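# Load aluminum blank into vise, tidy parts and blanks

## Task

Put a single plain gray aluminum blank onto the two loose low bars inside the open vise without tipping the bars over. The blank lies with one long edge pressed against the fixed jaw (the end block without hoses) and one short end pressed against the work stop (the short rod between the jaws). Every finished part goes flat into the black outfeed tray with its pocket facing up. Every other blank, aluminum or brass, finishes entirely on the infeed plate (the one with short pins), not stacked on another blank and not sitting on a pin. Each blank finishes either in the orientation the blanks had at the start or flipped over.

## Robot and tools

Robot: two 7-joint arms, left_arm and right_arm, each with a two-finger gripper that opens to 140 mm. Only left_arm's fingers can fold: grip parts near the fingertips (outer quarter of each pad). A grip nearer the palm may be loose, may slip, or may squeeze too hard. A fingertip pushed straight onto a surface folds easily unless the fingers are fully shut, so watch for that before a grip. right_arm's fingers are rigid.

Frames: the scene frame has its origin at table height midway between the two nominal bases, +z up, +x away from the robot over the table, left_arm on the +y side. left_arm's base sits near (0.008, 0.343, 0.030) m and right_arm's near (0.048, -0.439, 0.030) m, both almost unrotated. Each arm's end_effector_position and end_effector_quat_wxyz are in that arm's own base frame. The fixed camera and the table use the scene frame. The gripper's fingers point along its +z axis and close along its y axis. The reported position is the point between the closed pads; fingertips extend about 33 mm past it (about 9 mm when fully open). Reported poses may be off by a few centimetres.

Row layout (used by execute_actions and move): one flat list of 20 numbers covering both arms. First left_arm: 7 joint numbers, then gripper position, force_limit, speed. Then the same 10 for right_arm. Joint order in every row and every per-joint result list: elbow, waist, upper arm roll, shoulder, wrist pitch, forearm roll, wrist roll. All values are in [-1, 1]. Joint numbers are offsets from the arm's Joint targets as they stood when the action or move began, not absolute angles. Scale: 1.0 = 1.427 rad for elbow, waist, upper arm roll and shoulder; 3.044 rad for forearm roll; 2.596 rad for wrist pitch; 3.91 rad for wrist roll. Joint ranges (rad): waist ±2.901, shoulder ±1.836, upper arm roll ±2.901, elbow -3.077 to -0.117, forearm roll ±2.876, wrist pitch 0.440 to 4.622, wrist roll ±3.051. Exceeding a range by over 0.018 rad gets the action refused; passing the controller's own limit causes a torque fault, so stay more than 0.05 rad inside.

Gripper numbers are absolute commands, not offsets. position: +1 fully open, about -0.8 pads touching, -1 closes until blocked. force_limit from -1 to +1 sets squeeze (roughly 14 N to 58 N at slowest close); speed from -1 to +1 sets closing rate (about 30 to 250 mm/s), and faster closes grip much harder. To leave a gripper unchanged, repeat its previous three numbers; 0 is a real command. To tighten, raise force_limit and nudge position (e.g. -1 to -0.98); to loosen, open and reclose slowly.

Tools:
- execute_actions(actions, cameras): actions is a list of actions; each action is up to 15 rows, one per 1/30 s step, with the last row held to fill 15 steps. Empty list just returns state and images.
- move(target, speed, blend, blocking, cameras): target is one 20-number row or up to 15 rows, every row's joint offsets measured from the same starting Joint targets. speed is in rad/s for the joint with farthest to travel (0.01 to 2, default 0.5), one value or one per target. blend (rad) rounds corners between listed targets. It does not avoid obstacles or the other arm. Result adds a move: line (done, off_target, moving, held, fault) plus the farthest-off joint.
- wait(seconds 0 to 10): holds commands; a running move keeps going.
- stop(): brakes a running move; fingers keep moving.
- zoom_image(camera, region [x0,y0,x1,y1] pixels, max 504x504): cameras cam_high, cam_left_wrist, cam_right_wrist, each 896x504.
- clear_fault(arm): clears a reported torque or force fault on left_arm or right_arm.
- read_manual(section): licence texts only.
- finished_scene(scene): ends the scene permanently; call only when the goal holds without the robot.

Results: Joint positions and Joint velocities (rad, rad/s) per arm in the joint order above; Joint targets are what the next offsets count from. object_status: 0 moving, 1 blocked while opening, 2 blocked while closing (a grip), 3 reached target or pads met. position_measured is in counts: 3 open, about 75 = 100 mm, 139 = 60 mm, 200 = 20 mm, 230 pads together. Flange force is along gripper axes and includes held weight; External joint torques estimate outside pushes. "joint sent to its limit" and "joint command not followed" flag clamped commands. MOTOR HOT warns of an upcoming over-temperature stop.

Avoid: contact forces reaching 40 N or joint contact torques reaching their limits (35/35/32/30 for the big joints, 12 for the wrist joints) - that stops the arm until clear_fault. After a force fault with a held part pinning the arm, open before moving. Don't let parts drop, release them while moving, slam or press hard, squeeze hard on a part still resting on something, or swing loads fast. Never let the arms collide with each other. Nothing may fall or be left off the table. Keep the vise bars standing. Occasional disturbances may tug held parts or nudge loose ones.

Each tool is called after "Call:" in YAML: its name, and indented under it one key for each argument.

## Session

Call:
execute_actions:
  actions: []

Scene clock: 0.00 s.
left_arm: end_effector_position=(+0.2746, -0.1132, +0.3643) position_measured=3 object_status=3 end_effector_quat_wxyz=(+0.076, +0.784, -0.513, -0.341) | right_arm: end_effector_position=(+0.4580, +0.4983, +0.1243) position_measured=3 object_status=3 end_effector_quat_wxyz=(-0.143, +0.984, -0.098, +0.047)
Joint names: [elbow, waist, upper arm roll, shoulder, wrist pitch, forearm roll, wrist roll]
Joint positions: left_arm=[-1.879 -0.387 0.01 -0.113 1.052 -0.013 -0.793] | right_arm=[-2.044 0.792 0.011 0.291 2.612 0.198 -0.727]
Joint velocities: within noise
Joint torques (N m): no reading
External joint torques (N m): no reading
Flange force (N): no reading
Joint targets: left_arm=[-1.879 -0.387 0.010 -0.113 1.052 -0.013 -0.793] | right_arm=[-2.044 0.792 0.011 0.291 2.612 0.198 -0.727]
Tool commands: left_gripper/position=+1.0 left_gripper/force_limit=+1.0 left_gripper/speed=+1.0 right_gripper/position=+1.0 right_gripper/force_limit=+1.0 right_gripper/speed=+1.0
camera_calibration:
cam_left_wrist: T_world_to_cam=[[-0.751828, -0.46231, 0.470132, -0.0102087], [-0.0192608, 0.728107, 0.685192, -0.153849], [-0.659078, 0.506092, -0.556316, 0.583856], [0, 0, 0, 1]] pos_world=[0.374168, -0.188186, 0.435024]
cam_right_wrist: T_world_to_cam=[[-0.162425, -0.941056, -0.2967, 0.589701], [-0.96075, 0.0822969, 0.264928, 0.370218], [-0.224895, 0.328085, -0.917487, 0.189101], [0, 0, 0, 1]] pos_world=[0.493997, 0.462433, 0.25038]

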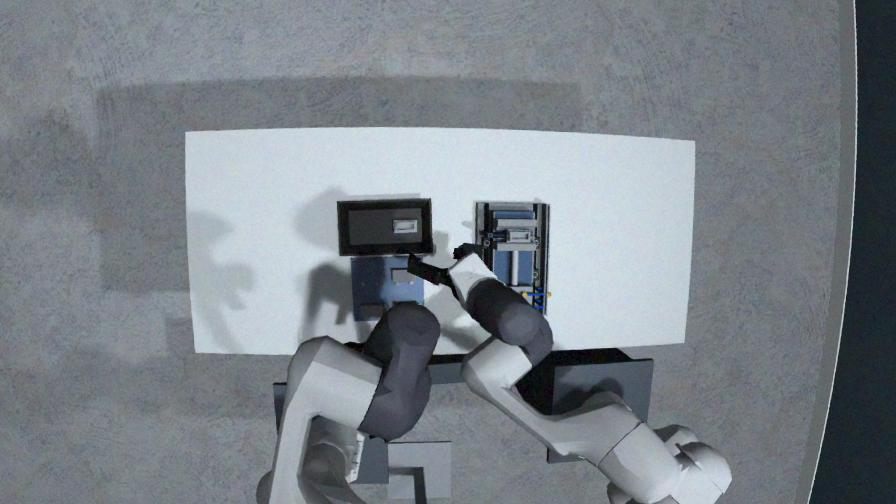

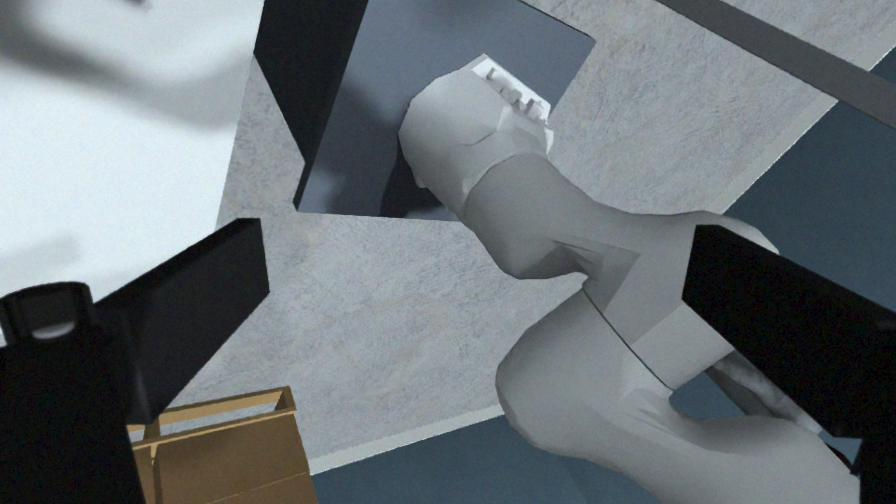

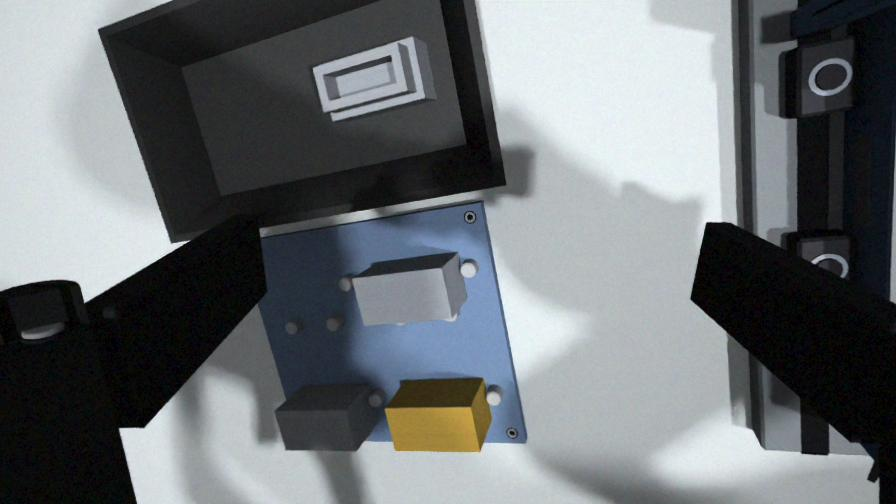

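Call:
zoom_image:
  camera: "cam_high"
  region: [460, 190, 570, 310]

Call:
zoom_image:
  camera: "cam_high"
  region: [330, 190, 450, 330]

Call:
zoom_image:
  camera: "cam_right_wrist"
  region: [240, 190, 540, 460]

Scaled by 4.200 from the camera's 896x504 image, which has a finer 1280x720 frame.

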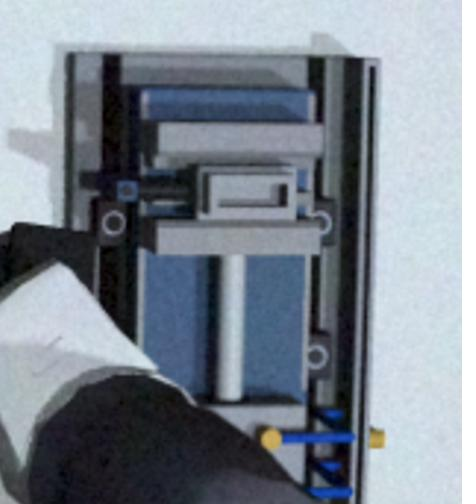

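Scaled by 3.600 from the camera's 896x504 image, which has a finer 1280x720 frame.

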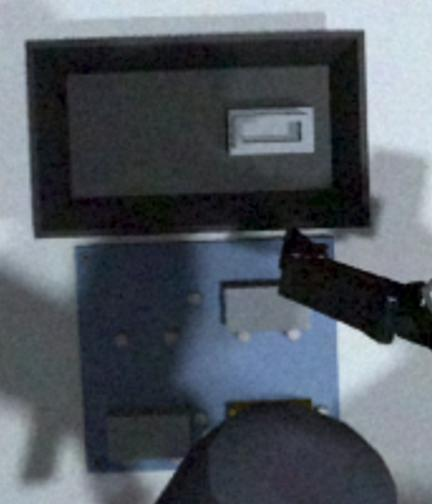

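Scaled by 1.680 from the camera's 896x504 image, which has a finer 1280x720 frame.

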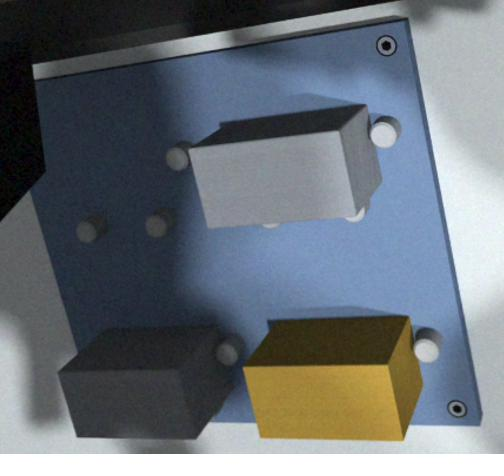

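Call:
move:
  target:
    - [0,0,0,0,0,0,0,-0.2,-1,0, -0.2955,-0.7673,-0.0077,-0.7060,-0.3323,-0.0650,0.1084,-0.2,0,0]
    - [0.4952,-0.2107,-0.0070,0.4916,0.2731,0.0043,0.0192,-0.2,-1,0, -0.2955,-0.7673,-0.0077,-0.7060,-0.3323,-0.0650,0.1084,-0.2,0,0]
  speed: [1.0, 0.8]
  blend: [0.2, 0]
  cameras: ["cam_left_wrist"]

Scene clock: 77.40 s.
left_arm: end_effector_position=(+0.5565, -0.4617, +0.2387) position_measured=154 object_status=3 end_effector_quat_wxyz=(+0.003, +0.719, -0.695, -0.002) | right_arm: end_effector_position=(+0.3219, -0.0997, +0.3202) position_measured=154 object_status=3 end_effector_quat_wxyz=(-0.003, +0.708, -0.706, +0.001)
Joint names: [elbow, waist, upper arm roll, shoulder, wrist pitch, forearm roll, wrist roll]
Joint positions: left_arm=[-1.174 -0.689 -0.002 0.589 1.758 -0.004 -0.723] | right_arm=[-2.465 -0.301 -0.002 -0.714 1.754 0.003 -0.307]
Joint velocities: left_arm=[0.001 0 0.001 -0.001 0.005 0 0.007] | right_arm=[within noise]
Joint torques (N m): left_arm=[25.22 0.93 1.45 -50.28 2.93 1.16 0.2] | right_arm=[26.14 -0.73 0.4 -8.1 2.35 0.44 0.07]
External joint torques (N m): left_arm=[0.55 0.94 0.98 -0.02 0.32 0.4 0.2] | right_arm=[1.22 -0.77 0.88 -0.06 -0.28 -0.32 0.07]
Flange force (N): left_arm=[0.9 -3.4 -0.7] | right_arm=[0.1 -2.1 -3.9]
Joint targets: left_arm=[-1.173 -0.687 0.000 0.588 1.761 0.000 -0.718] | right_arm=[-2.466 -0.303 0.000 -0.716 1.750 0.001 -0.304]
move: done; blend cut to 0 rad at target 1
camera_calibration:
cam_left_wrist: T_world_to_cam=[[-0.999461, -0.0318397, 0.00805539, 0.54659], [-0.0272407, 0.940668, 0.338234, 0.376872], [-0.0183467, 0.337832, -0.941028, 0.533708], [0, 0, 0, 1]] pos_world=[0.566353, -0.517412, 0.37036]
Images, in order (width x height): cam_left_wrist 896x504.

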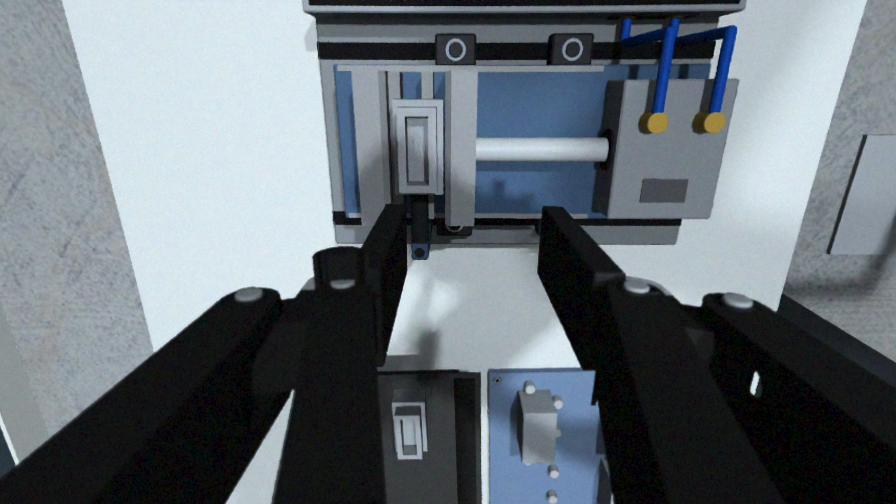

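Call:
execute_actions:
  actions: []
  cameras: ["cam_left_wrist"]

Call:
zoom_image:
  camera: "cam_left_wrist"
  region: [290, 50, 550, 300]

Scene clock: 99.97 s.
left_arm: end_effector_position=(+0.5569, -0.4619, +0.2389) position_measured=154 object_status=3 end_effector_quat_wxyz=(+0.002, +0.718, -0.696, -0.002) | right_arm: end_effector_position=(+0.3218, -0.0997, +0.3202) position_measured=154 object_status=3 end_effector_quat_wxyz=(-0.003, +0.708, -0.706, +0.001)
Joint names: [elbow, waist, upper arm roll, shoulder, wrist pitch, forearm roll, wrist roll]
Joint positions: left_arm=[-1.174 -0.689 -0.002 0.589 1.759 -0.004 -0.721] | right_arm=[-2.465 -0.301 -0.002 -0.714 1.754 0.003 -0.307]
Joint velocities: within noise
Joint torques (N m): left_arm=[25.02 0.93 1.43 -50.26 2.9 1.12 0.1] | right_arm=[26.25 -0.76 0.43 -8.11 2.38 0.46 0.07]
External joint torques (N m): left_arm=[0.34 0.82 0.89 0.06 0.29 0.35 0.1] | right_arm=[1.43 -0.79 0.94 -0.13 -0.23 -0.3 0.07]
Flange force (N): left_arm=[0.3 -2.4 -0.2] | right_arm=[0.0 -2.4 -4.3]
Joint targets: left_arm=[-1.173 -0.687 0.000 0.588 1.761 0.000 -0.718] | right_arm=[-2.466 -0.303 0.000 -0.716 1.750 0.001 -0.304]
Tool commands: left_gripper/position=-0.2 left_gripper/force_limit=-1.0 left_gripper/speed=+0.0 right_gripper/position=-0.2 right_gripper/force_limit=+0.0 right_gripper/speed=+0.0
camera_calibration:
cam_left_wrist: T_world_to_cam=[[-0.999519, -0.030221, 0.00690237, 0.548048], [-0.0261175, 0.940916, 0.337631, 0.376585], [-0.0166981, 0.337289, -0.941253, 0.532838], [0, 0, 0, 1]] pos_world=[0.566517, -0.517492, 0.370605]
Images, in order (width x height): cam_left_wrist 896x504.

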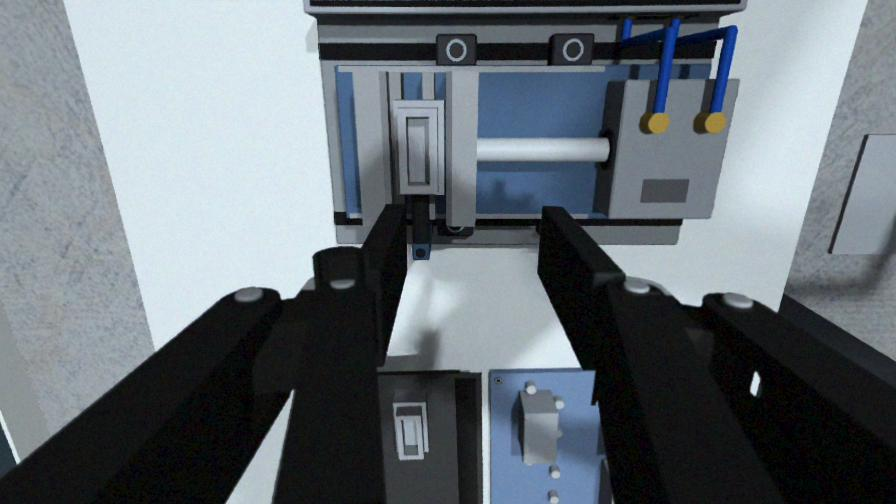

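Scaled by 1.938 from the camera's 896x504 image, which has a finer 1280x720 frame.

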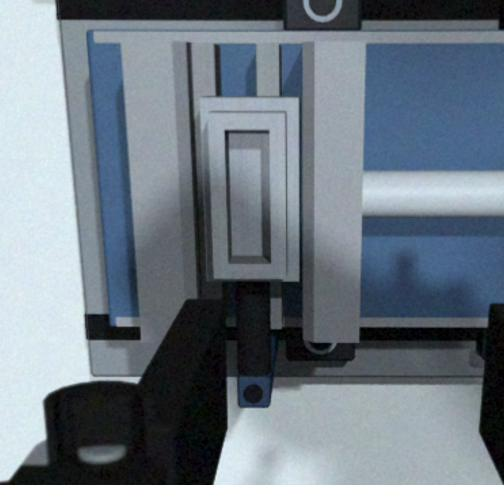

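Call:
zoom_image:
  camera: "cam_left_wrist"
  region: [380, 85, 460, 265]

Call:
zoom_image:
  camera: "cam_left_wrist"
  region: [340, 60, 500, 240]

Scaled by 2.800 from the camera's 896x504 image, which has a finer 1280x720 frame.

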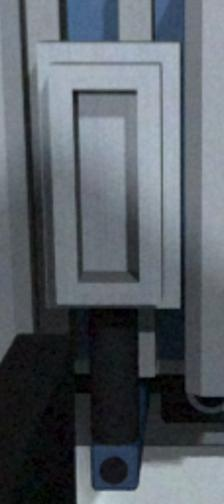

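Scaled by 2.800 from the camera's 896x504 image, which has a finer 1280x720 frame.

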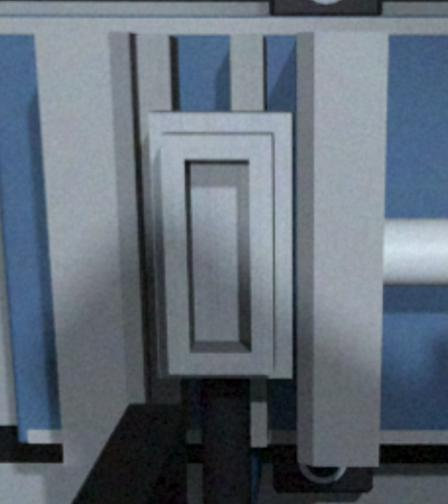

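Call:
move:
  target: [0.03836, 0.00029, 0, 0.09202, 0.0295, 0, -0.00092, -0.2, -1.0, 0, 0, 0, 0, 0, 0, 0, 0, -0.2, 0, 0]
  speed: 0.4
  cameras: ["cam_left_wrist"]

Call:
zoom_image:
  camera: "cam_left_wrist"
  region: [350, 60, 530, 260]

Scene clock: 158.87 s.
left_arm: end_effector_position=(+0.5765, -0.4776, +0.1737) position_measured=154 object_status=3 end_effector_quat_wxyz=(+0.003, +0.718, -0.696, -0.003) | right_arm: end_effector_position=(+0.3217, -0.0997, +0.3201) position_measured=154 object_status=3 end_effector_quat_wxyz=(-0.003, +0.708, -0.706, +0.000)
Joint names: [elbow, waist, upper arm roll, shoulder, wrist pitch, forearm roll, wrist roll]
Joint positions: left_arm=[-1.12 -0.689 -0.002 0.721 1.835 -0.003 -0.721] | right_arm=[-2.465 -0.301 -0.002 -0.714 1.754 0.003 -0.307]
Joint velocities: left_arm=[-0.001 0 0.001 -0.001 0.006 -0.002 -0.001] | right_arm=[within noise]
Joint torques (N m): left_arm=[25.4 1.01 1.38 -53.49 2.94 1.08 -0.09] | right_arm=[26.23 -0.7 0.4 -8.13 2.38 0.47 0.11]
External joint torques (N m): left_arm=[0.64 0.97 0.8 -0.09 0.33 0.33 -0.09] | right_arm=[1.3 -0.67 0.99 -0.04 -0.25 -0.28 0.11]
Flange force (N): left_arm=[1.7 -3.6 -0.6] | right_arm=[-0.2 -2.5 -4.0]
Joint targets: left_arm=[-1.118 -0.687 0.000 0.719 1.838 0.000 -0.721] | right_arm=[-2.466 -0.303 0.000 -0.716 1.750 0.001 -0.304]
move: done
camera_calibration:
cam_left_wrist: T_world_to_cam=[[-0.999481, -0.0309416, 0.00896614, 0.566869], [-0.0260658, 0.940309, 0.339321, 0.413265], [-0.0189301, 0.338912, -0.940628, 0.479064], [0, 0, 0, 1]] pos_world=[0.586415, -0.533417, 0.305309]
Images, in order (width x height): cam_left_wrist 896x504.

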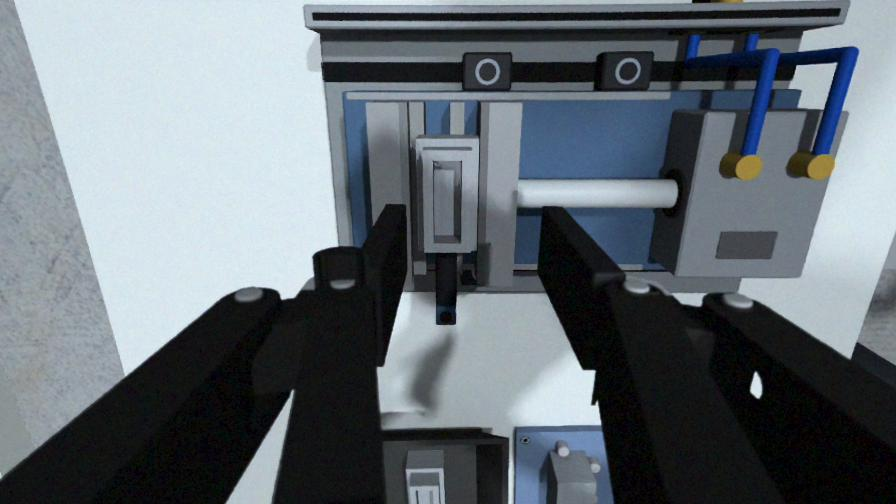

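Scaled by 2.520 from the camera's 896x504 image, which has a finer 1280x720 frame.

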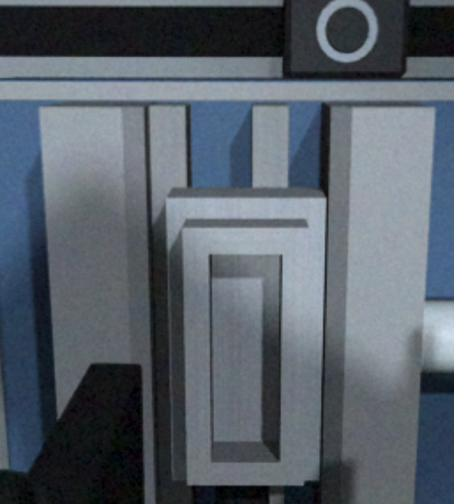

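Call:
zoom_image:
  camera: "cam_left_wrist"
  region: [340, 150, 620, 350]

Scaled by 1.800 from the camera's 896x504 image, which has a finer 1280x720 frame.

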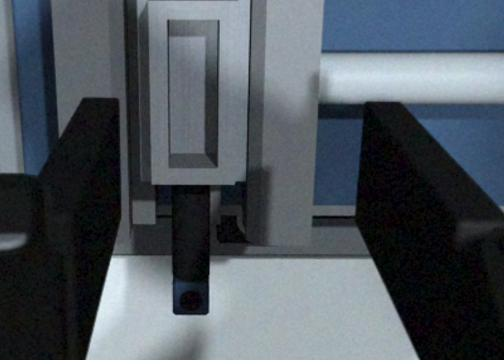

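Call:
move:
  target: [-0.00758, 0.006, 0, 0.03625, 0.02409, 0, 0.00091, -0.2, -1.0, 0, 0, 0, 0, 0, 0, 0, 0, -0.2, 0, 0]
  speed: 0.3
  cameras: ["cam_left_wrist"]

Call:
zoom_image:
  camera: "cam_left_wrist"
  region: [370, 110, 590, 310]

Scene clock: 247.20 s.
left_arm: end_effector_position=(+0.5865, -0.4770, +0.1361) position_measured=154 object_status=3 end_effector_quat_wxyz=(+0.002, +0.721, -0.692, -0.002) | right_arm: end_effector_position=(+0.3217, -0.0997, +0.3201) position_measured=154 object_status=3 end_effector_quat_wxyz=(-0.002, +0.708, -0.706, +0.000)
Joint names: [elbow, waist, upper arm roll, shoulder, wrist pitch, forearm roll, wrist roll]
Joint positions: left_arm=[-1.13 -0.68 -0.002 0.772 1.897 -0.003 -0.721] | right_arm=[-2.465 -0.301 -0.002 -0.714 1.753 0.003 -0.307]
Joint velocities: left_arm=[0 0.001 -0.001 0.001 0.004 0 0] | right_arm=[within noise]
Joint torques (N m): left_arm=[24.86 0.84 1.41 -54.35 2.84 1.06 0.1] | right_arm=[26.29 -0.72 0.32 -8.05 2.42 0.5 0.09]
External joint torques (N m): left_arm=[0.13 0.7 0.74 0.05 0.23 0.31 0.1] | right_arm=[1.42 -0.69 0.9 -0.06 -0.21 -0.26 0.09]
Flange force (N): left_arm=[-0.4 -1.1 0.3] | right_arm=[0.0 -2.7 -4.2]
Joint targets: left_arm=[-1.129 -0.678 0.000 0.771 1.900 0.000 -0.718] | right_arm=[-2.466 -0.303 0.000 -0.716 1.750 0.001 -0.304]
move: done
camera_calibration:
cam_left_wrist: T_world_to_cam=[[-0.999167, -0.0401032, 0.007537, 0.572856], [-0.0351914, 0.940374, 0.338317, 0.431248], [-0.0206552, 0.33777, -0.941002, 0.444254], [0, 0, 0, 1]] pos_world=[0.596731, -0.532617, 0.267827]
Images, in order (width x height): cam_left_wrist 896x504.

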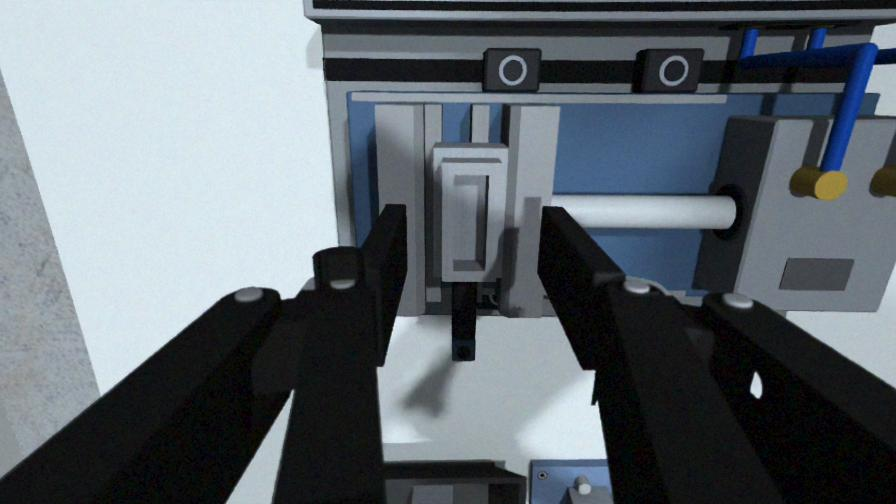

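Scaled by 2.291 from the camera's 896x504 image, which has a finer 1280x720 frame.

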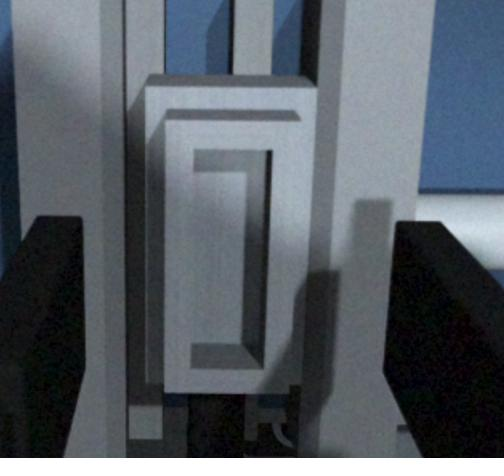

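Call:
move:
  target:
    - [0.10058, -0.018627, 0, 0.064339, -0.019923, 0, -0.006798, -1, -1, 0, 0, 0, 0, 0, 0, 0, 0, -0.2, 0, 0]
    - [0.084512, -0.018627, 0, 0.068961, -0.008547, 0, -0.006798, -1, -1, 0, 0, 0, 0, 0, 0, 0, 0, -0.2, 0, 0]
  speed: [0.3, 0.05]
  cameras: ["cam_left_wrist"]

Scene clock: 296.20 s.
left_arm: end_effector_position=(+0.5881, -0.5019, +0.1189) position_measured=233 object_status=3 end_effector_quat_wxyz=(+0.002, +0.720, -0.694, +0.000) | right_arm: end_effector_position=(+0.3217, -0.0997, +0.3201) position_measured=154 object_status=3 end_effector_quat_wxyz=(-0.002, +0.708, -0.706, +0.000)
Joint names: [elbow, waist, upper arm roll, shoulder, wrist pitch, forearm roll, wrist roll]
Joint positions: left_arm=[-1.008 -0.704 -0.001 0.868 1.875 -0.003 -0.741] | right_arm=[-2.465 -0.301 -0.002 -0.715 1.753 0.003 -0.307]
Joint velocities: left_arm=[0 0 0 -0.001 0.003 0 0] | right_arm=[within noise]
Joint torques (N m): left_arm=[24.58 0.52 1.22 -55.92 3.01 1.03 -0.22] | right_arm=[26.28 -0.73 0.37 -8.08 2.4 0.51 0.11]
External joint torques (N m): left_arm=[-0.19 0.48 0.54 0.23 0.39 0.28 -0.22] | right_arm=[1.37 -0.75 0.87 0.02 -0.23 -0.25 0.11]
Flange force (N): left_arm=[0.0 0.0 0.0] | right_arm=[0.1 -2.8 -4.2]
Joint targets: left_arm=[-1.009 -0.705 0.000 0.869 1.878 0.000 -0.744] | right_arm=[-2.466 -0.303 0.000 -0.716 1.750 0.001 -0.304]
move: done
camera_calibration:
cam_left_wrist: T_world_to_cam=[[-0.999331, -0.0362824, 0.00461953, 0.575978], [-0.0326168, 0.941188, 0.336305, 0.459695], [-0.0165498, 0.335929, -0.941742, 0.43321], [0, 0, 0, 1]] pos_world=[0.597756, -0.557289, 0.250714]
Images, in order (width x height): cam_left_wrist 896x504.

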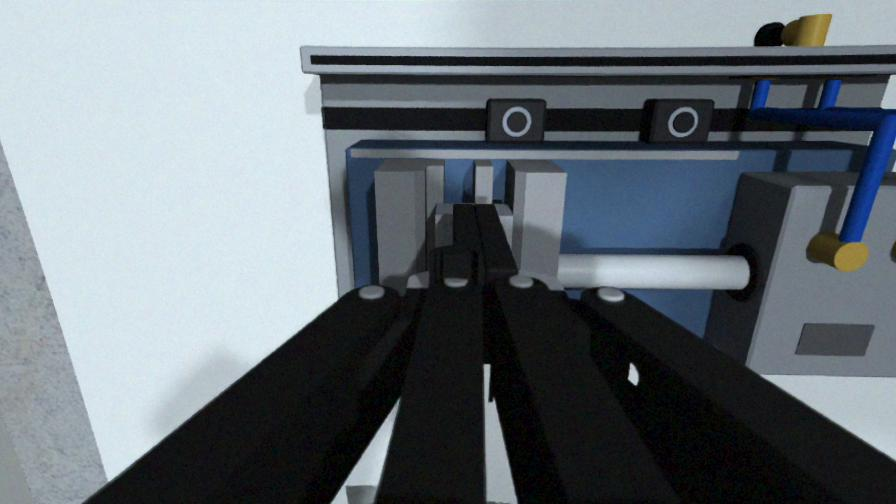

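Call:
move:
  target: [-0.002141, 0, 0, 0.000824, 0.00163, 0, 0, -1, -1, 0, 0, 0, 0, 0, 0, 0, 0, -0.2, 0, 0]
  speed: 0.05
  cameras: []

Scene clock: 302.37 s.
left_arm: end_effector_position=(+0.5883, -0.5021, +0.1181) position_measured=233 object_status=3 end_effector_quat_wxyz=(+0.002, +0.720, -0.694, +0.000) | right_arm: end_effector_position=(+0.3216, -0.0997, +0.3201) position_measured=154 object_status=3 end_effector_quat_wxyz=(-0.002, +0.708, -0.706, +0.000)
Joint names: [elbow, waist, upper arm roll, shoulder, wrist pitch, forearm roll, wrist roll]
Joint positions: left_arm=[-1.01 -0.704 -0.001 0.869 1.878 -0.003 -0.741] | right_arm=[-2.465 -0.301 -0.002 -0.715 1.753 0.003 -0.307]
Joint velocities: within noise
Joint torques (N m): left_arm=[23.88 0.7 1.5 -53.91 3.23 1.04 -0.22] | right_arm=[26.32 -0.61 0.31 -8.07 2.42 0.51 0.06]
External joint torques (N m): left_arm=[-0.9 0.75 0.88 2.27 0.61 0.3 -0.22] | right_arm=[1.46 -0.58 0.89 -0.05 -0.2 -0.25 0.06]
Flange force (N): left_arm=[0.0 0.0 0.0] | right_arm=[0.0 -2.8 -4.3]
Joint targets: left_arm=[-1.012 -0.705 0.000 0.870 1.883 0.000 -0.744] | right_arm=[-2.466 -0.303 0.000 -0.716 1.750 0.001 -0.304]
move: done
No camera images: "cameras" was empty.

Call:
move:
  target:
    - [0.01107, 0, 0, -0.003392, -0.00795, 0, 0, -1, -1, 0, 0, 0, 0, 0, 0, 0, 0, -0.2, 0, 0]
    - [-0.081697, 0.018267, 0, -0.068242, 0.007396, 0, 0.006667, -0.2, -1, 0, 0, 0, 0, 0, 0, 0, 0, -0.2, 0, 0]
    - [-0.106339, 0.018267, 0, -0.055338, 0.028035, 0, 0.006667, -0.2, -1, 0, 0, 0, 0, 0, 0, 0, 0, -0.2, 0, 0]
  speed: [0.1, 0.3, 0.1]
  cameras: ["cam_left_wrist"]

Call:
zoom_image:
  camera: "cam_left_wrist"
  region: [370, 110, 590, 330]

Scene clock: 330.27 s.
left_arm: end_effector_position=(+0.5877, -0.4773, +0.1107) position_measured=154 object_status=3 end_effector_quat_wxyz=(+0.002, +0.722, -0.692, -0.001) | right_arm: end_effector_position=(+0.3216, -0.0997, +0.3200) position_measured=154 object_status=3 end_effector_quat_wxyz=(-0.002, +0.708, -0.706, +0.000)
Joint names: [elbow, waist, upper arm roll, shoulder, wrist pitch, forearm roll, wrist roll]
Joint positions: left_arm=[-1.163 -0.68 -0.001 0.791 1.952 -0.003 -0.722] | right_arm=[-2.465 -0.301 -0.002 -0.715 1.753 0.003 -0.307]
Joint velocities: left_arm=[0 -0.001 -0.001 0 0.004 -0.001 0.001] | right_arm=[within noise]
Joint torques (N m): left_arm=[24.6 0.52 1.17 -54.58 2.88 1.01 0.09] | right_arm=[26.23 -0.72 0.33 -8.05 2.41 0.53 0.08]
External joint torques (N m): left_arm=[-0.06 0.47 0.52 0.14 0.26 0.29 0.09] | right_arm=[1.34 -0.7 0.89 0.01 -0.21 -0.23 0.08]
Flange force (N): left_arm=[-1.1 0.1 0.7] | right_arm=[0.0 -2.7 -4.0]
Joint targets: left_arm=[-1.163 -0.679 0.000 0.792 1.955 0.000 -0.718] | right_arm=[-2.466 -0.303 0.000 -0.716 1.750 0.001 -0.304]
move: done
camera_calibration:
cam_left_wrist: T_world_to_cam=[[-0.999128, -0.0414467, 0.00512543, 0.573825], [-0.0372948, 0.940727, 0.337108, 0.44168], [-0.0187937, 0.336623, -0.941452, 0.418829], [0, 0, 0, 1]] pos_world=[0.597668, -0.532704, 0.242472]
Images, in order (width x height): cam_left_wrist 896x504.

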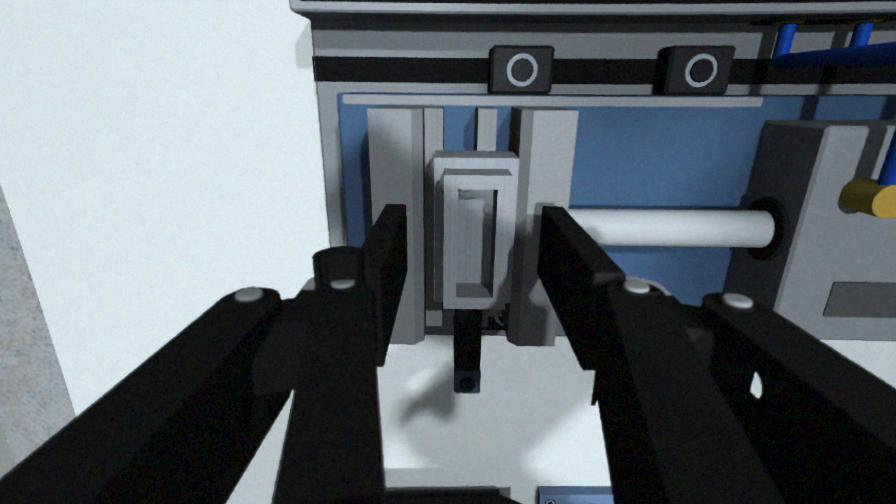

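Scaled by 2.291 from the camera's 896x504 image, which has a finer 1280x720 frame.

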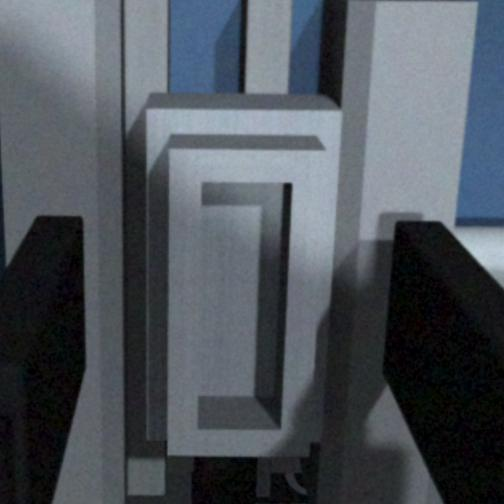

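Call:
move:
  target:
    - [-0.004306, -0.00029, 0, 0.000235, 0.002496, 0, -0.000106, -0.2, -1, 0, 0, 0, 0, 0, 0, 0, 0, -0.2, 0, 0]
    - [-0.004306, -0.00029, 0, 0.000235, 0.002496, 0, -0.000106, -1, -1, -1, 0, 0, 0, 0, 0, 0, 0, -0.2, 0, 0]
  speed: [0.05, 0.1]
  cameras: ["cam_left_wrist"]

Call:
zoom_image:
  camera: "cam_left_wrist"
  region: [370, 110, 590, 330]

Scene clock: 347.60 s.
left_arm: end_effector_position=(+0.5877, -0.4773, +0.1085) position_measured=195 object_status=0 end_effector_quat_wxyz=(+0.002, +0.722, -0.692, +0.000) | right_arm: end_effector_position=(+0.3216, -0.0997, +0.3200) position_measured=154 object_status=3 end_effector_quat_wxyz=(-0.002, +0.708, -0.706, +0.000)
Joint names: [elbow, waist, upper arm roll, shoulder, wrist pitch, forearm roll, wrist roll]
Joint positions: left_arm=[-1.169 -0.68 -0.001 0.791 1.959 -0.003 -0.722] | right_arm=[-2.465 -0.301 -0.002 -0.715 1.753 0.003 -0.307]
Joint velocities: within noise
Joint torques (N m): left_arm=[24.05 0.73 1.26 -53 3.04 1 0.08] | right_arm=[26.3 -0.69 0.36 -8.04 2.43 0.55 0.14]
External joint torques (N m): left_arm=[-0.51 0.56 0.55 1.56 0.43 0.27 0.08] | right_arm=[1.42 -0.73 0.88 -0.06 -0.19 -0.22 0.14]
Flange force (N): left_arm=[0.5 -1.8 2.7] | right_arm=[-0.1 -2.7 -4.2]
Joint targets: left_arm=[-1.169 -0.679 0.000 0.792 1.962 0.000 -0.719] | right_arm=[-2.466 -0.303 0.000 -0.716 1.750 0.001 -0.304]
move: done
camera_calibration:
cam_left_wrist: T_world_to_cam=[[-0.999136, -0.0413609, 0.00407981, 0.574018], [-0.0375816, 0.941012, 0.336281, 0.442818], [-0.017748, 0.335837, -0.941753, 0.415816], [0, 0, 0, 1]] pos_world=[0.597544, -0.532602, 0.240343]
Images, in order (width x height): cam_left_wrist 896x504.

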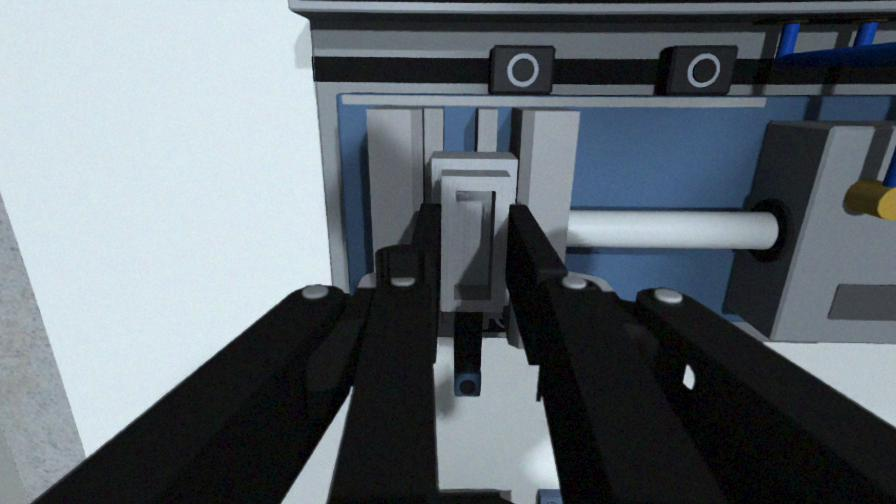

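Scaled by 2.291 from the camera's 896x504 image, which has a finer 1280x720 frame.

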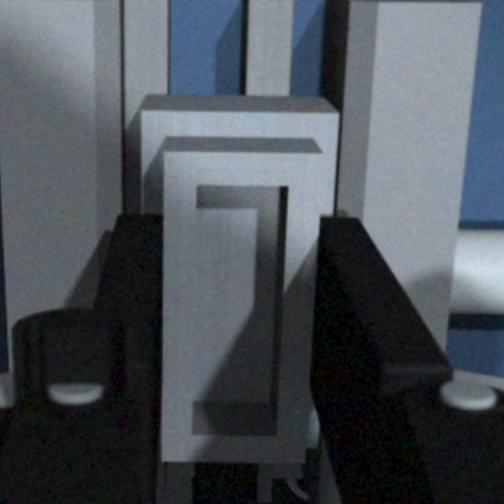

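Call:
move:
  target:
    - [0.008373, 0, 0, -0.005624, -0.007695, 0, 0, -1, -1, -1, 0, 0, 0, 0, 0, 0, 0, -0.2, 0, 0]
    - [0.008373, 0, 0, -0.005624, -0.007695, 0, 0, -0.98, 0, -1, 0, 0, 0, 0, 0, 0, 0, -0.2, 0, 0]
    - [0.028152, 0, 0, -0.015069, -0.023759, 0, 0, -0.98, 0, -1, 0, 0, 0, 0, 0, 0, 0, -0.2, 0, 0]
    - [0.098702, 0, 0, -0.026105, -0.068605, 0, 0, -0.98, 0, -1, 0, 0, 0, 0, 0, 0, 0, -0.2, 0, 0]
  speed: [0.03, 0.1, 0.1, 0.25]
  blend: [0, 0, 0.01, 0]
  cameras: ["cam_left_wrist", "cam_high"]

Scene clock: 369.00 s.
left_arm: end_effector_position=(+0.5879, -0.4775, +0.1863) position_measured=197 object_status=2 end_effector_quat_wxyz=(+0.002, +0.722, -0.692, +0.000) | right_arm: end_effector_position=(+0.3215, -0.0997, +0.3200) position_measured=154 object_status=3 end_effector_quat_wxyz=(-0.002, +0.708, -0.706, +0.000)
Joint names: [elbow, waist, upper arm roll, shoulder, wrist pitch, forearm roll, wrist roll]
Joint positions: left_arm=[-1.031 -0.68 -0.001 0.756 1.786 -0.003 -0.722] | right_arm=[-2.465 -0.301 -0.002 -0.715 1.753 0.002 -0.307]
Joint velocities: left_arm=[0 -0.001 -0.002 0 -0.004 -0.001 -0.001] | right_arm=[within noise]
Joint torques (N m): left_arm=[25.8 0.58 1.21 -55.04 2.65 1.04 0.08] | right_arm=[26.29 -0.67 0.26 -8.06 2.42 0.55 0.1]
External joint torques (N m): left_arm=[0.95 0.48 0.56 -0.73 0.02 0.27 0.08] | right_arm=[1.43 -0.69 0.79 -0.07 -0.2 -0.21 0.1]
Flange force (N): left_arm=[0.0 0.0 0.0] | right_arm=[0.1 -2.7 -4.2]
Joint targets: left_arm=[-1.029 -0.679 0.000 0.755 1.784 0.000 -0.719] | right_arm=[-2.466 -0.303 0.000 -0.716 1.750 0.001 -0.304]
move: done
camera_calibration:
cam_left_wrist: T_world_to_cam=[[-0.99916, -0.0407828, 0.0039326, 0.574179], [-0.0370917, 0.941131, 0.336002, 0.416682], [-0.0174042, 0.335574, -0.941853, 0.488822], [0, 0, 0, 1]] pos_world=[0.59766, -0.532771, 0.318135]
Images, in order (width x height): cam_high 896x504, cam_left_wrist 896x504.

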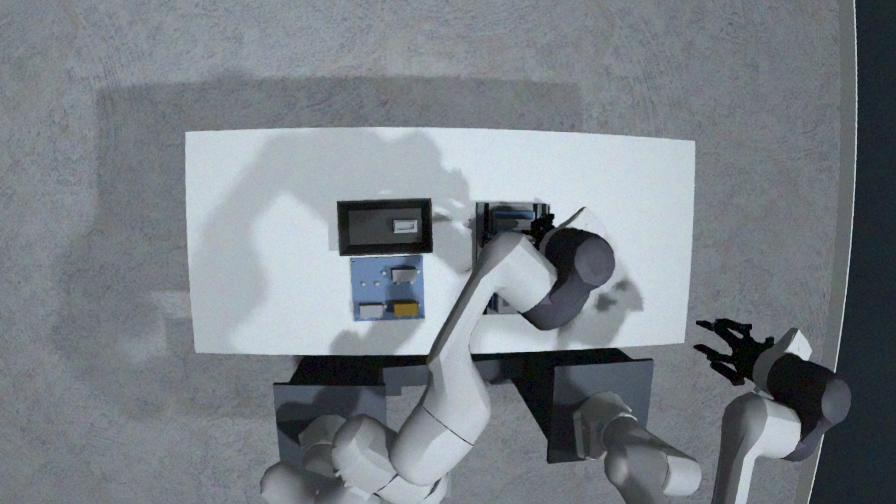

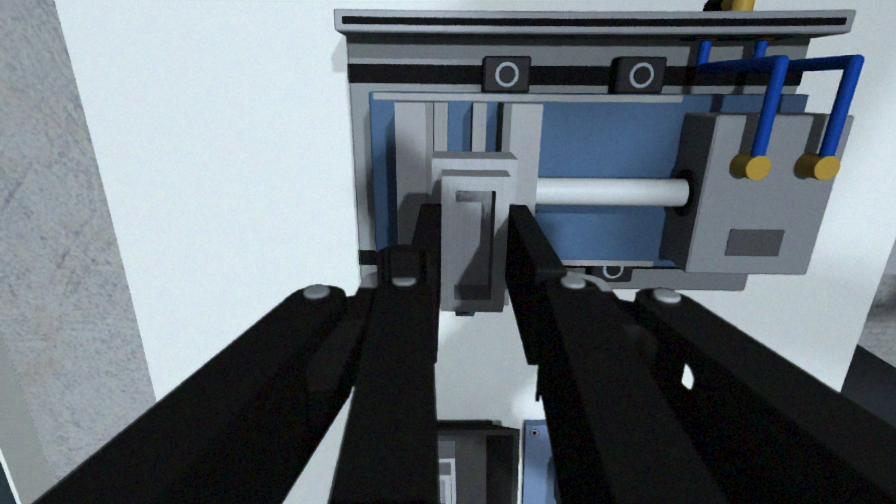

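Call:
move:
  target: [-0.550193, 0.353184, 0, -0.36522, 0.101678, 0, 0.134014, -0.98, 0, -1, 0, 0, 0, 0, 0, 0, 0, -0.2, 0, 0]
  speed: 0.5
  cameras: ["cam_left_wrist", "cam_high"]

Call:
zoom_image:
  camera: "cam_high"
  region: [320, 185, 580, 335]

Scene clock: 383.73 s.
left_arm: end_effector_position=(+0.6095, -0.1080, +0.1974) position_measured=197 object_status=2 end_effector_quat_wxyz=(+0.003, +0.717, -0.697, -0.002) | right_arm: end_effector_position=(+0.3215, -0.0997, +0.3200) position_measured=154 object_status=3 end_effector_quat_wxyz=(-0.002, +0.708, -0.706, +0.000)
Joint names: [elbow, waist, upper arm roll, shoulder, wrist pitch, forearm roll, wrist roll]
Joint positions: left_arm=[-1.814 -0.175 0.001 0.237 2.044 -0.003 -0.2] | right_arm=[-2.465 -0.301 -0.002 -0.715 1.753 0.002 -0.307]
Joint velocities: left_arm=[0 0 -0.001 -0.001 0 -0.001 0.007] | right_arm=[within noise]
Joint torques (N m): left_arm=[24.73 0.57 0.61 -41.22 3 0.91 0.01] | right_arm=[26.27 -0.67 0.38 -7.98 2.43 0.57 0.1]
External joint torques (N m): left_arm=[0.6 0.61 0.44 -1.44 0.45 0.26 0.01] | right_arm=[1.33 -0.63 0.95 0.16 -0.2 -0.18 0.1]
Flange force (N): left_arm=[-1.3 2.1 -1.0] | right_arm=[0.0 -3.3 -4.0]
Joint targets: left_arm=[-1.814 -0.176 0.000 0.234 2.048 0.000 -0.195] | right_arm=[-2.466 -0.303 0.000 -0.716 1.750 0.001 -0.304]
move: done
camera_calibration:
cam_left_wrist: T_world_to_cam=[[-0.999615, -0.0264825, 0.0082645, 0.611747], [-0.0221414, 0.941073, 0.337477, 0.0566237], [-0.0167148, 0.337164, -0.941297, 0.375303], [0, 0, 0, 1]] pos_world=[0.619039, -0.163625, 0.329107]
Images, in order (width x height): cam_high 896x504, cam_left_wrist 896x504.

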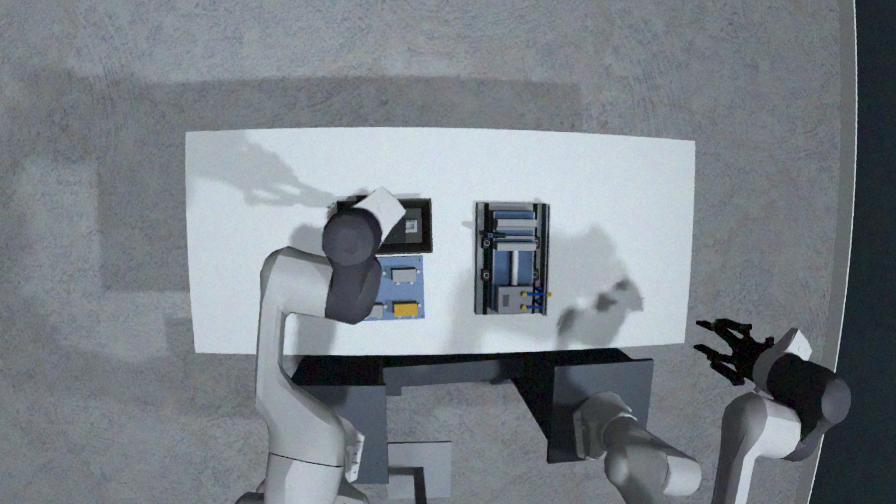

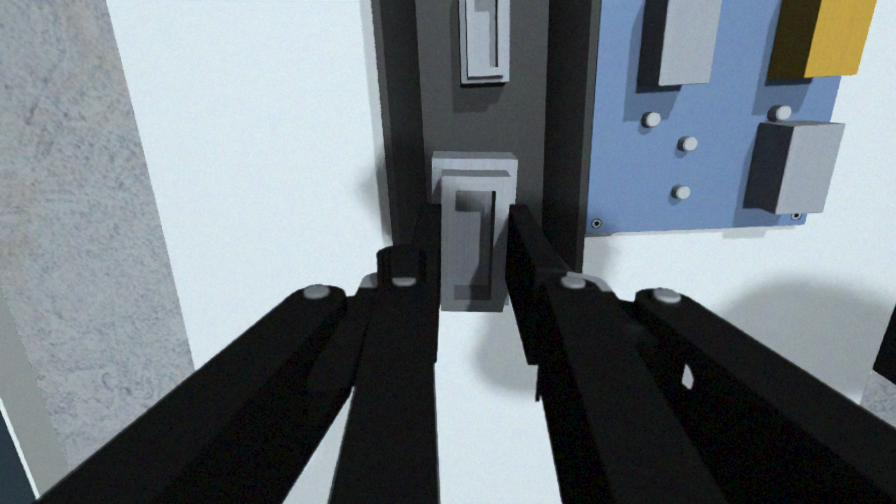

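Scaled by 1.938 from the camera's 896x504 image, which has a finer 1280x720 frame.

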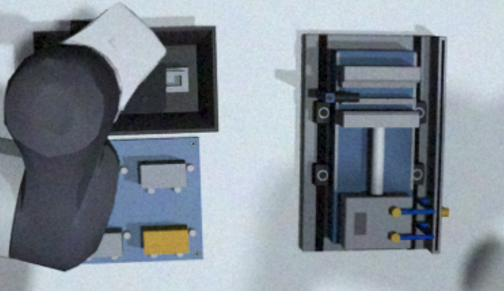

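Call:
zoom_image:
  camera: "cam_left_wrist"
  region: [360, 0, 620, 290]

Scaled by 1.738 from the camera's 896x504 image, which has a finer 1280x720 frame.

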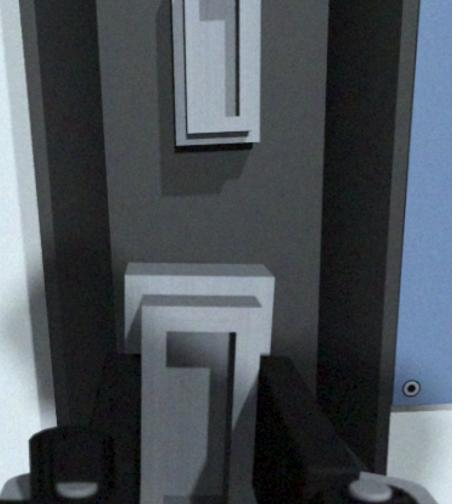

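Call:
move:
  target:
    - [-0.128393, -0.001456, 0, 0.044801, 0.095203, 0, -0.010762, -0.98, 0, -1, 0, 0, 0, 0, 0, 0, 0, -0.2, 0, 0]
    - [-0.145374, -0.001456, 0, 0.105261, 0.137772, 0, -0.010762, -0.98, 0, -1, 0, 0, 0, 0, 0, 0, 0, -0.2, 0, 0]
  speed: [0.3, 0.15]
  blend: [0.02, 0]
  cameras: ["cam_left_wrist"]

Scene clock: 426.37 s.
left_arm: end_effector_position=(+0.5910, -0.1048, +0.0467) position_measured=197 object_status=2 end_effector_quat_wxyz=(+0.002, +0.728, -0.685, -0.002) | right_arm: end_effector_position=(+0.3215, -0.0997, +0.3200) position_measured=154 object_status=3 end_effector_quat_wxyz=(-0.002, +0.708, -0.706, +0.000)
Joint names: [elbow, waist, upper arm roll, shoulder, wrist pitch, forearm roll, wrist roll]
Joint positions: left_arm=[-2.022 -0.176 0.001 0.384 2.401 -0.003 -0.233] | right_arm=[-2.465 -0.301 -0.002 -0.715 1.753 0.002 -0.307]
Joint velocities: left_arm=[-0.001 0.001 -0.001 -0.001 0.004 -0.002 0.001] | right_arm=[within noise]
Joint torques (N m): left_arm=[21.91 0.16 0.74 -42.16 2.92 0.75 -0.22] | right_arm=[26.36 -0.58 0.22 -7.97 2.44 0.53 0.12]
External joint torques (N m): left_arm=[0.68 0.22 0.45 -0.81 0.36 0.24 -0.22] | right_arm=[1.52 -0.56 0.78 0 -0.17 -0.23 0.13]
Flange force (N): left_arm=[0.0 -0.2 -0.9] | right_arm=[0.1 -3.1 -4.4]
Joint targets: left_arm=[-2.021 -0.178 0.000 0.384 2.405 0.000 -0.237] | right_arm=[-2.466 -0.303 0.000 -0.716 1.750 0.001 -0.304]
move: done; blend cut to 0 rad at target 1
camera_calibration:
cam_left_wrist: T_world_to_cam=[[-0.998173, -0.0601002, 0.00621829, 0.590336], [-0.0544648, 0.939553, 0.338043, 0.122994], [-0.0261589, 0.337087, -0.94111, 0.23765], [0, 0, 0, 1]] pos_world=[0.602173, -0.160189, 0.178406]
Images, in order (width x height): cam_left_wrist 896x504.

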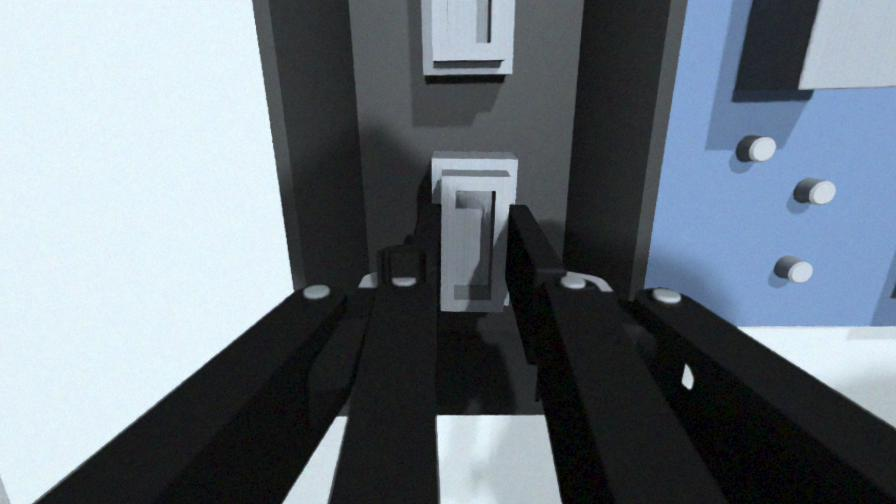

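Call:
move:
  target: [-0.001891, 0, 0, 0.016565, 0.010145, 0, 0, -0.98, 0, -1, 0, 0, 0, 0, 0, 0, 0, -0.2, 0, 0]
  speed: 0.03
  cameras: []

Scene clock: 437.10 s.
left_arm: end_effector_position=(+0.5931, -0.1053, +0.0407) position_measured=197 object_status=2 end_effector_quat_wxyz=(+0.000, +0.728, -0.685, +0.001) | right_arm: end_effector_position=(+0.3215, -0.0997, +0.3200) position_measured=154 object_status=3 end_effector_quat_wxyz=(-0.002, +0.708, -0.706, +0.000)
Joint names: [elbow, waist, upper arm roll, shoulder, wrist pitch, forearm roll, wrist roll]
Joint positions: left_arm=[-2.022 -0.176 0.001 0.397 2.42 -0.003 -0.234] | right_arm=[-2.465 -0.301 -0.002 -0.715 1.753 0.002 -0.307]
Joint velocities: within noise
Joint torques (N m): left_arm=[19.75 0.25 0.78 -35.35 4.26 0.73 -0.19] | right_arm=[26.25 -0.69 0.26 -8.01 2.43 0.57 0.12]
External joint torques (N m): left_arm=[-1.41 0.22 0.41 6.38 1.67 0.23 -0.19] | right_arm=[1.24 -0.64 0.86 0.15 -0.21 -0.19 0.12]
Flange force (N): left_arm=[1.7 -7.3 15.3] | right_arm=[0.0 -3.0 -3.8]
Joint targets: left_arm=[-2.024 -0.178 0.000 0.407 2.432 0.000 -0.237] | right_arm=[-2.466 -0.303 0.000 -0.716 1.750 0.001 -0.304]
move: off_target (left_arm); left_arm: the wrist pitch is farthest, 0.012 rad from its target
No camera images: "cameras" was empty.

Call:
move:
  target: [0.001115, 0, 0, -0.010772, -0.006534, 0, 0, -0.98, 0, -1, 0, 0, 0, 0, 0, 0, 0, -0.2, 0, 0]
  speed: 0.05
  cameras: ["cam_left_wrist"]

Call:
zoom_image:
  camera: "cam_left_wrist"
  region: [340, 0, 600, 420]

Scene clock: 446.00 s.
left_arm: end_effector_position=(+0.5925, -0.1052, +0.0410) position_measured=197 object_status=2 end_effector_quat_wxyz=(+0.001, +0.728, -0.685, +0.000) | right_arm: end_effector_position=(+0.3215, -0.0997, +0.3200) position_measured=154 object_status=3 end_effector_quat_wxyz=(-0.002, +0.708, -0.706, +0.000)
Joint names: [elbow, waist, upper arm roll, shoulder, wrist pitch, forearm roll, wrist roll]
Joint positions: left_arm=[-2.022 -0.176 0.001 0.396 2.417 -0.003 -0.234] | right_arm=[-2.465 -0.301 -0.002 -0.715 1.753 0.002 -0.307]
Joint velocities: left_arm=[0.001 0.002 0 -0.001 -0.006 0 0] | right_arm=[within noise]
Joint torques (N m): left_arm=[21.55 0.32 0.84 -42.85 2.62 0.73 -0.21] | right_arm=[26.28 -0.59 0.25 -7.99 2.44 0.56 0.08]
External joint torques (N m): left_arm=[0.51 0.33 0.51 -1.38 0.06 0.23 -0.21] | right_arm=[1.37 -0.59 0.79 0.07 -0.19 -0.21 0.08]
Flange force (N): left_arm=[-0.5 1.4 -2.5] | right_arm=[0.2 -3.0 -4.0]
Joint targets: left_arm=[-2.022 -0.178 0.000 0.392 2.415 0.000 -0.237] | right_arm=[-2.466 -0.303 0.000 -0.716 1.750 0.001 -0.304]
move: done
camera_calibration:
cam_left_wrist: T_world_to_cam=[[-0.998194, -0.0600216, 0.0023345, 0.591975], [-0.0557195, 0.939765, 0.337249, 0.126125], [-0.0224361, 0.336509, -0.941413, 0.230177], [0, 0, 0, 1]] pos_world=[0.603098, -0.160454, 0.172774]
Images, in order (width x height): cam_left_wrist 896x504.

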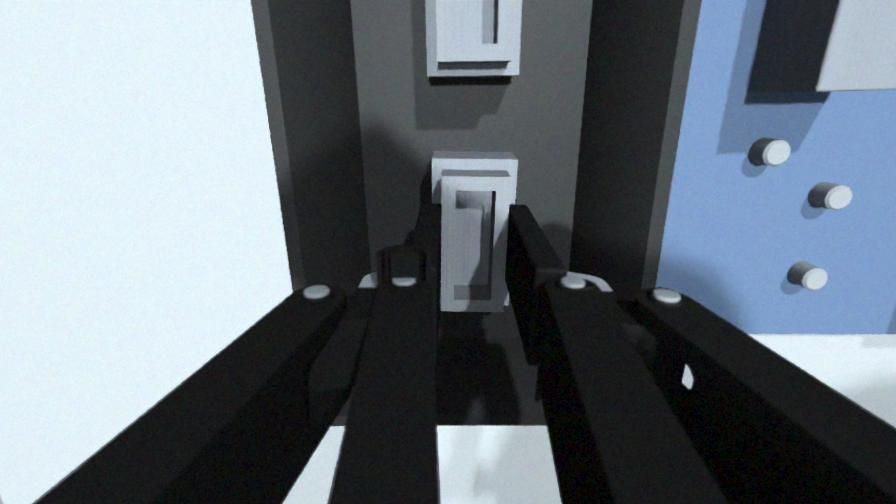

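Scaled by 1.200 from the camera's 896x504 image, which has a finer 1280x720 frame.

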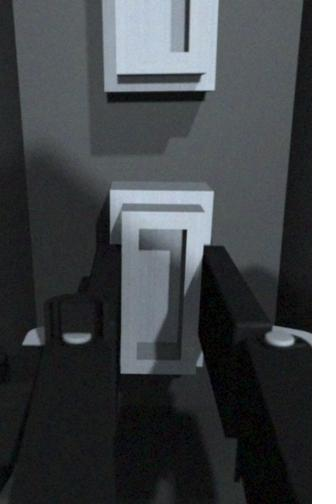

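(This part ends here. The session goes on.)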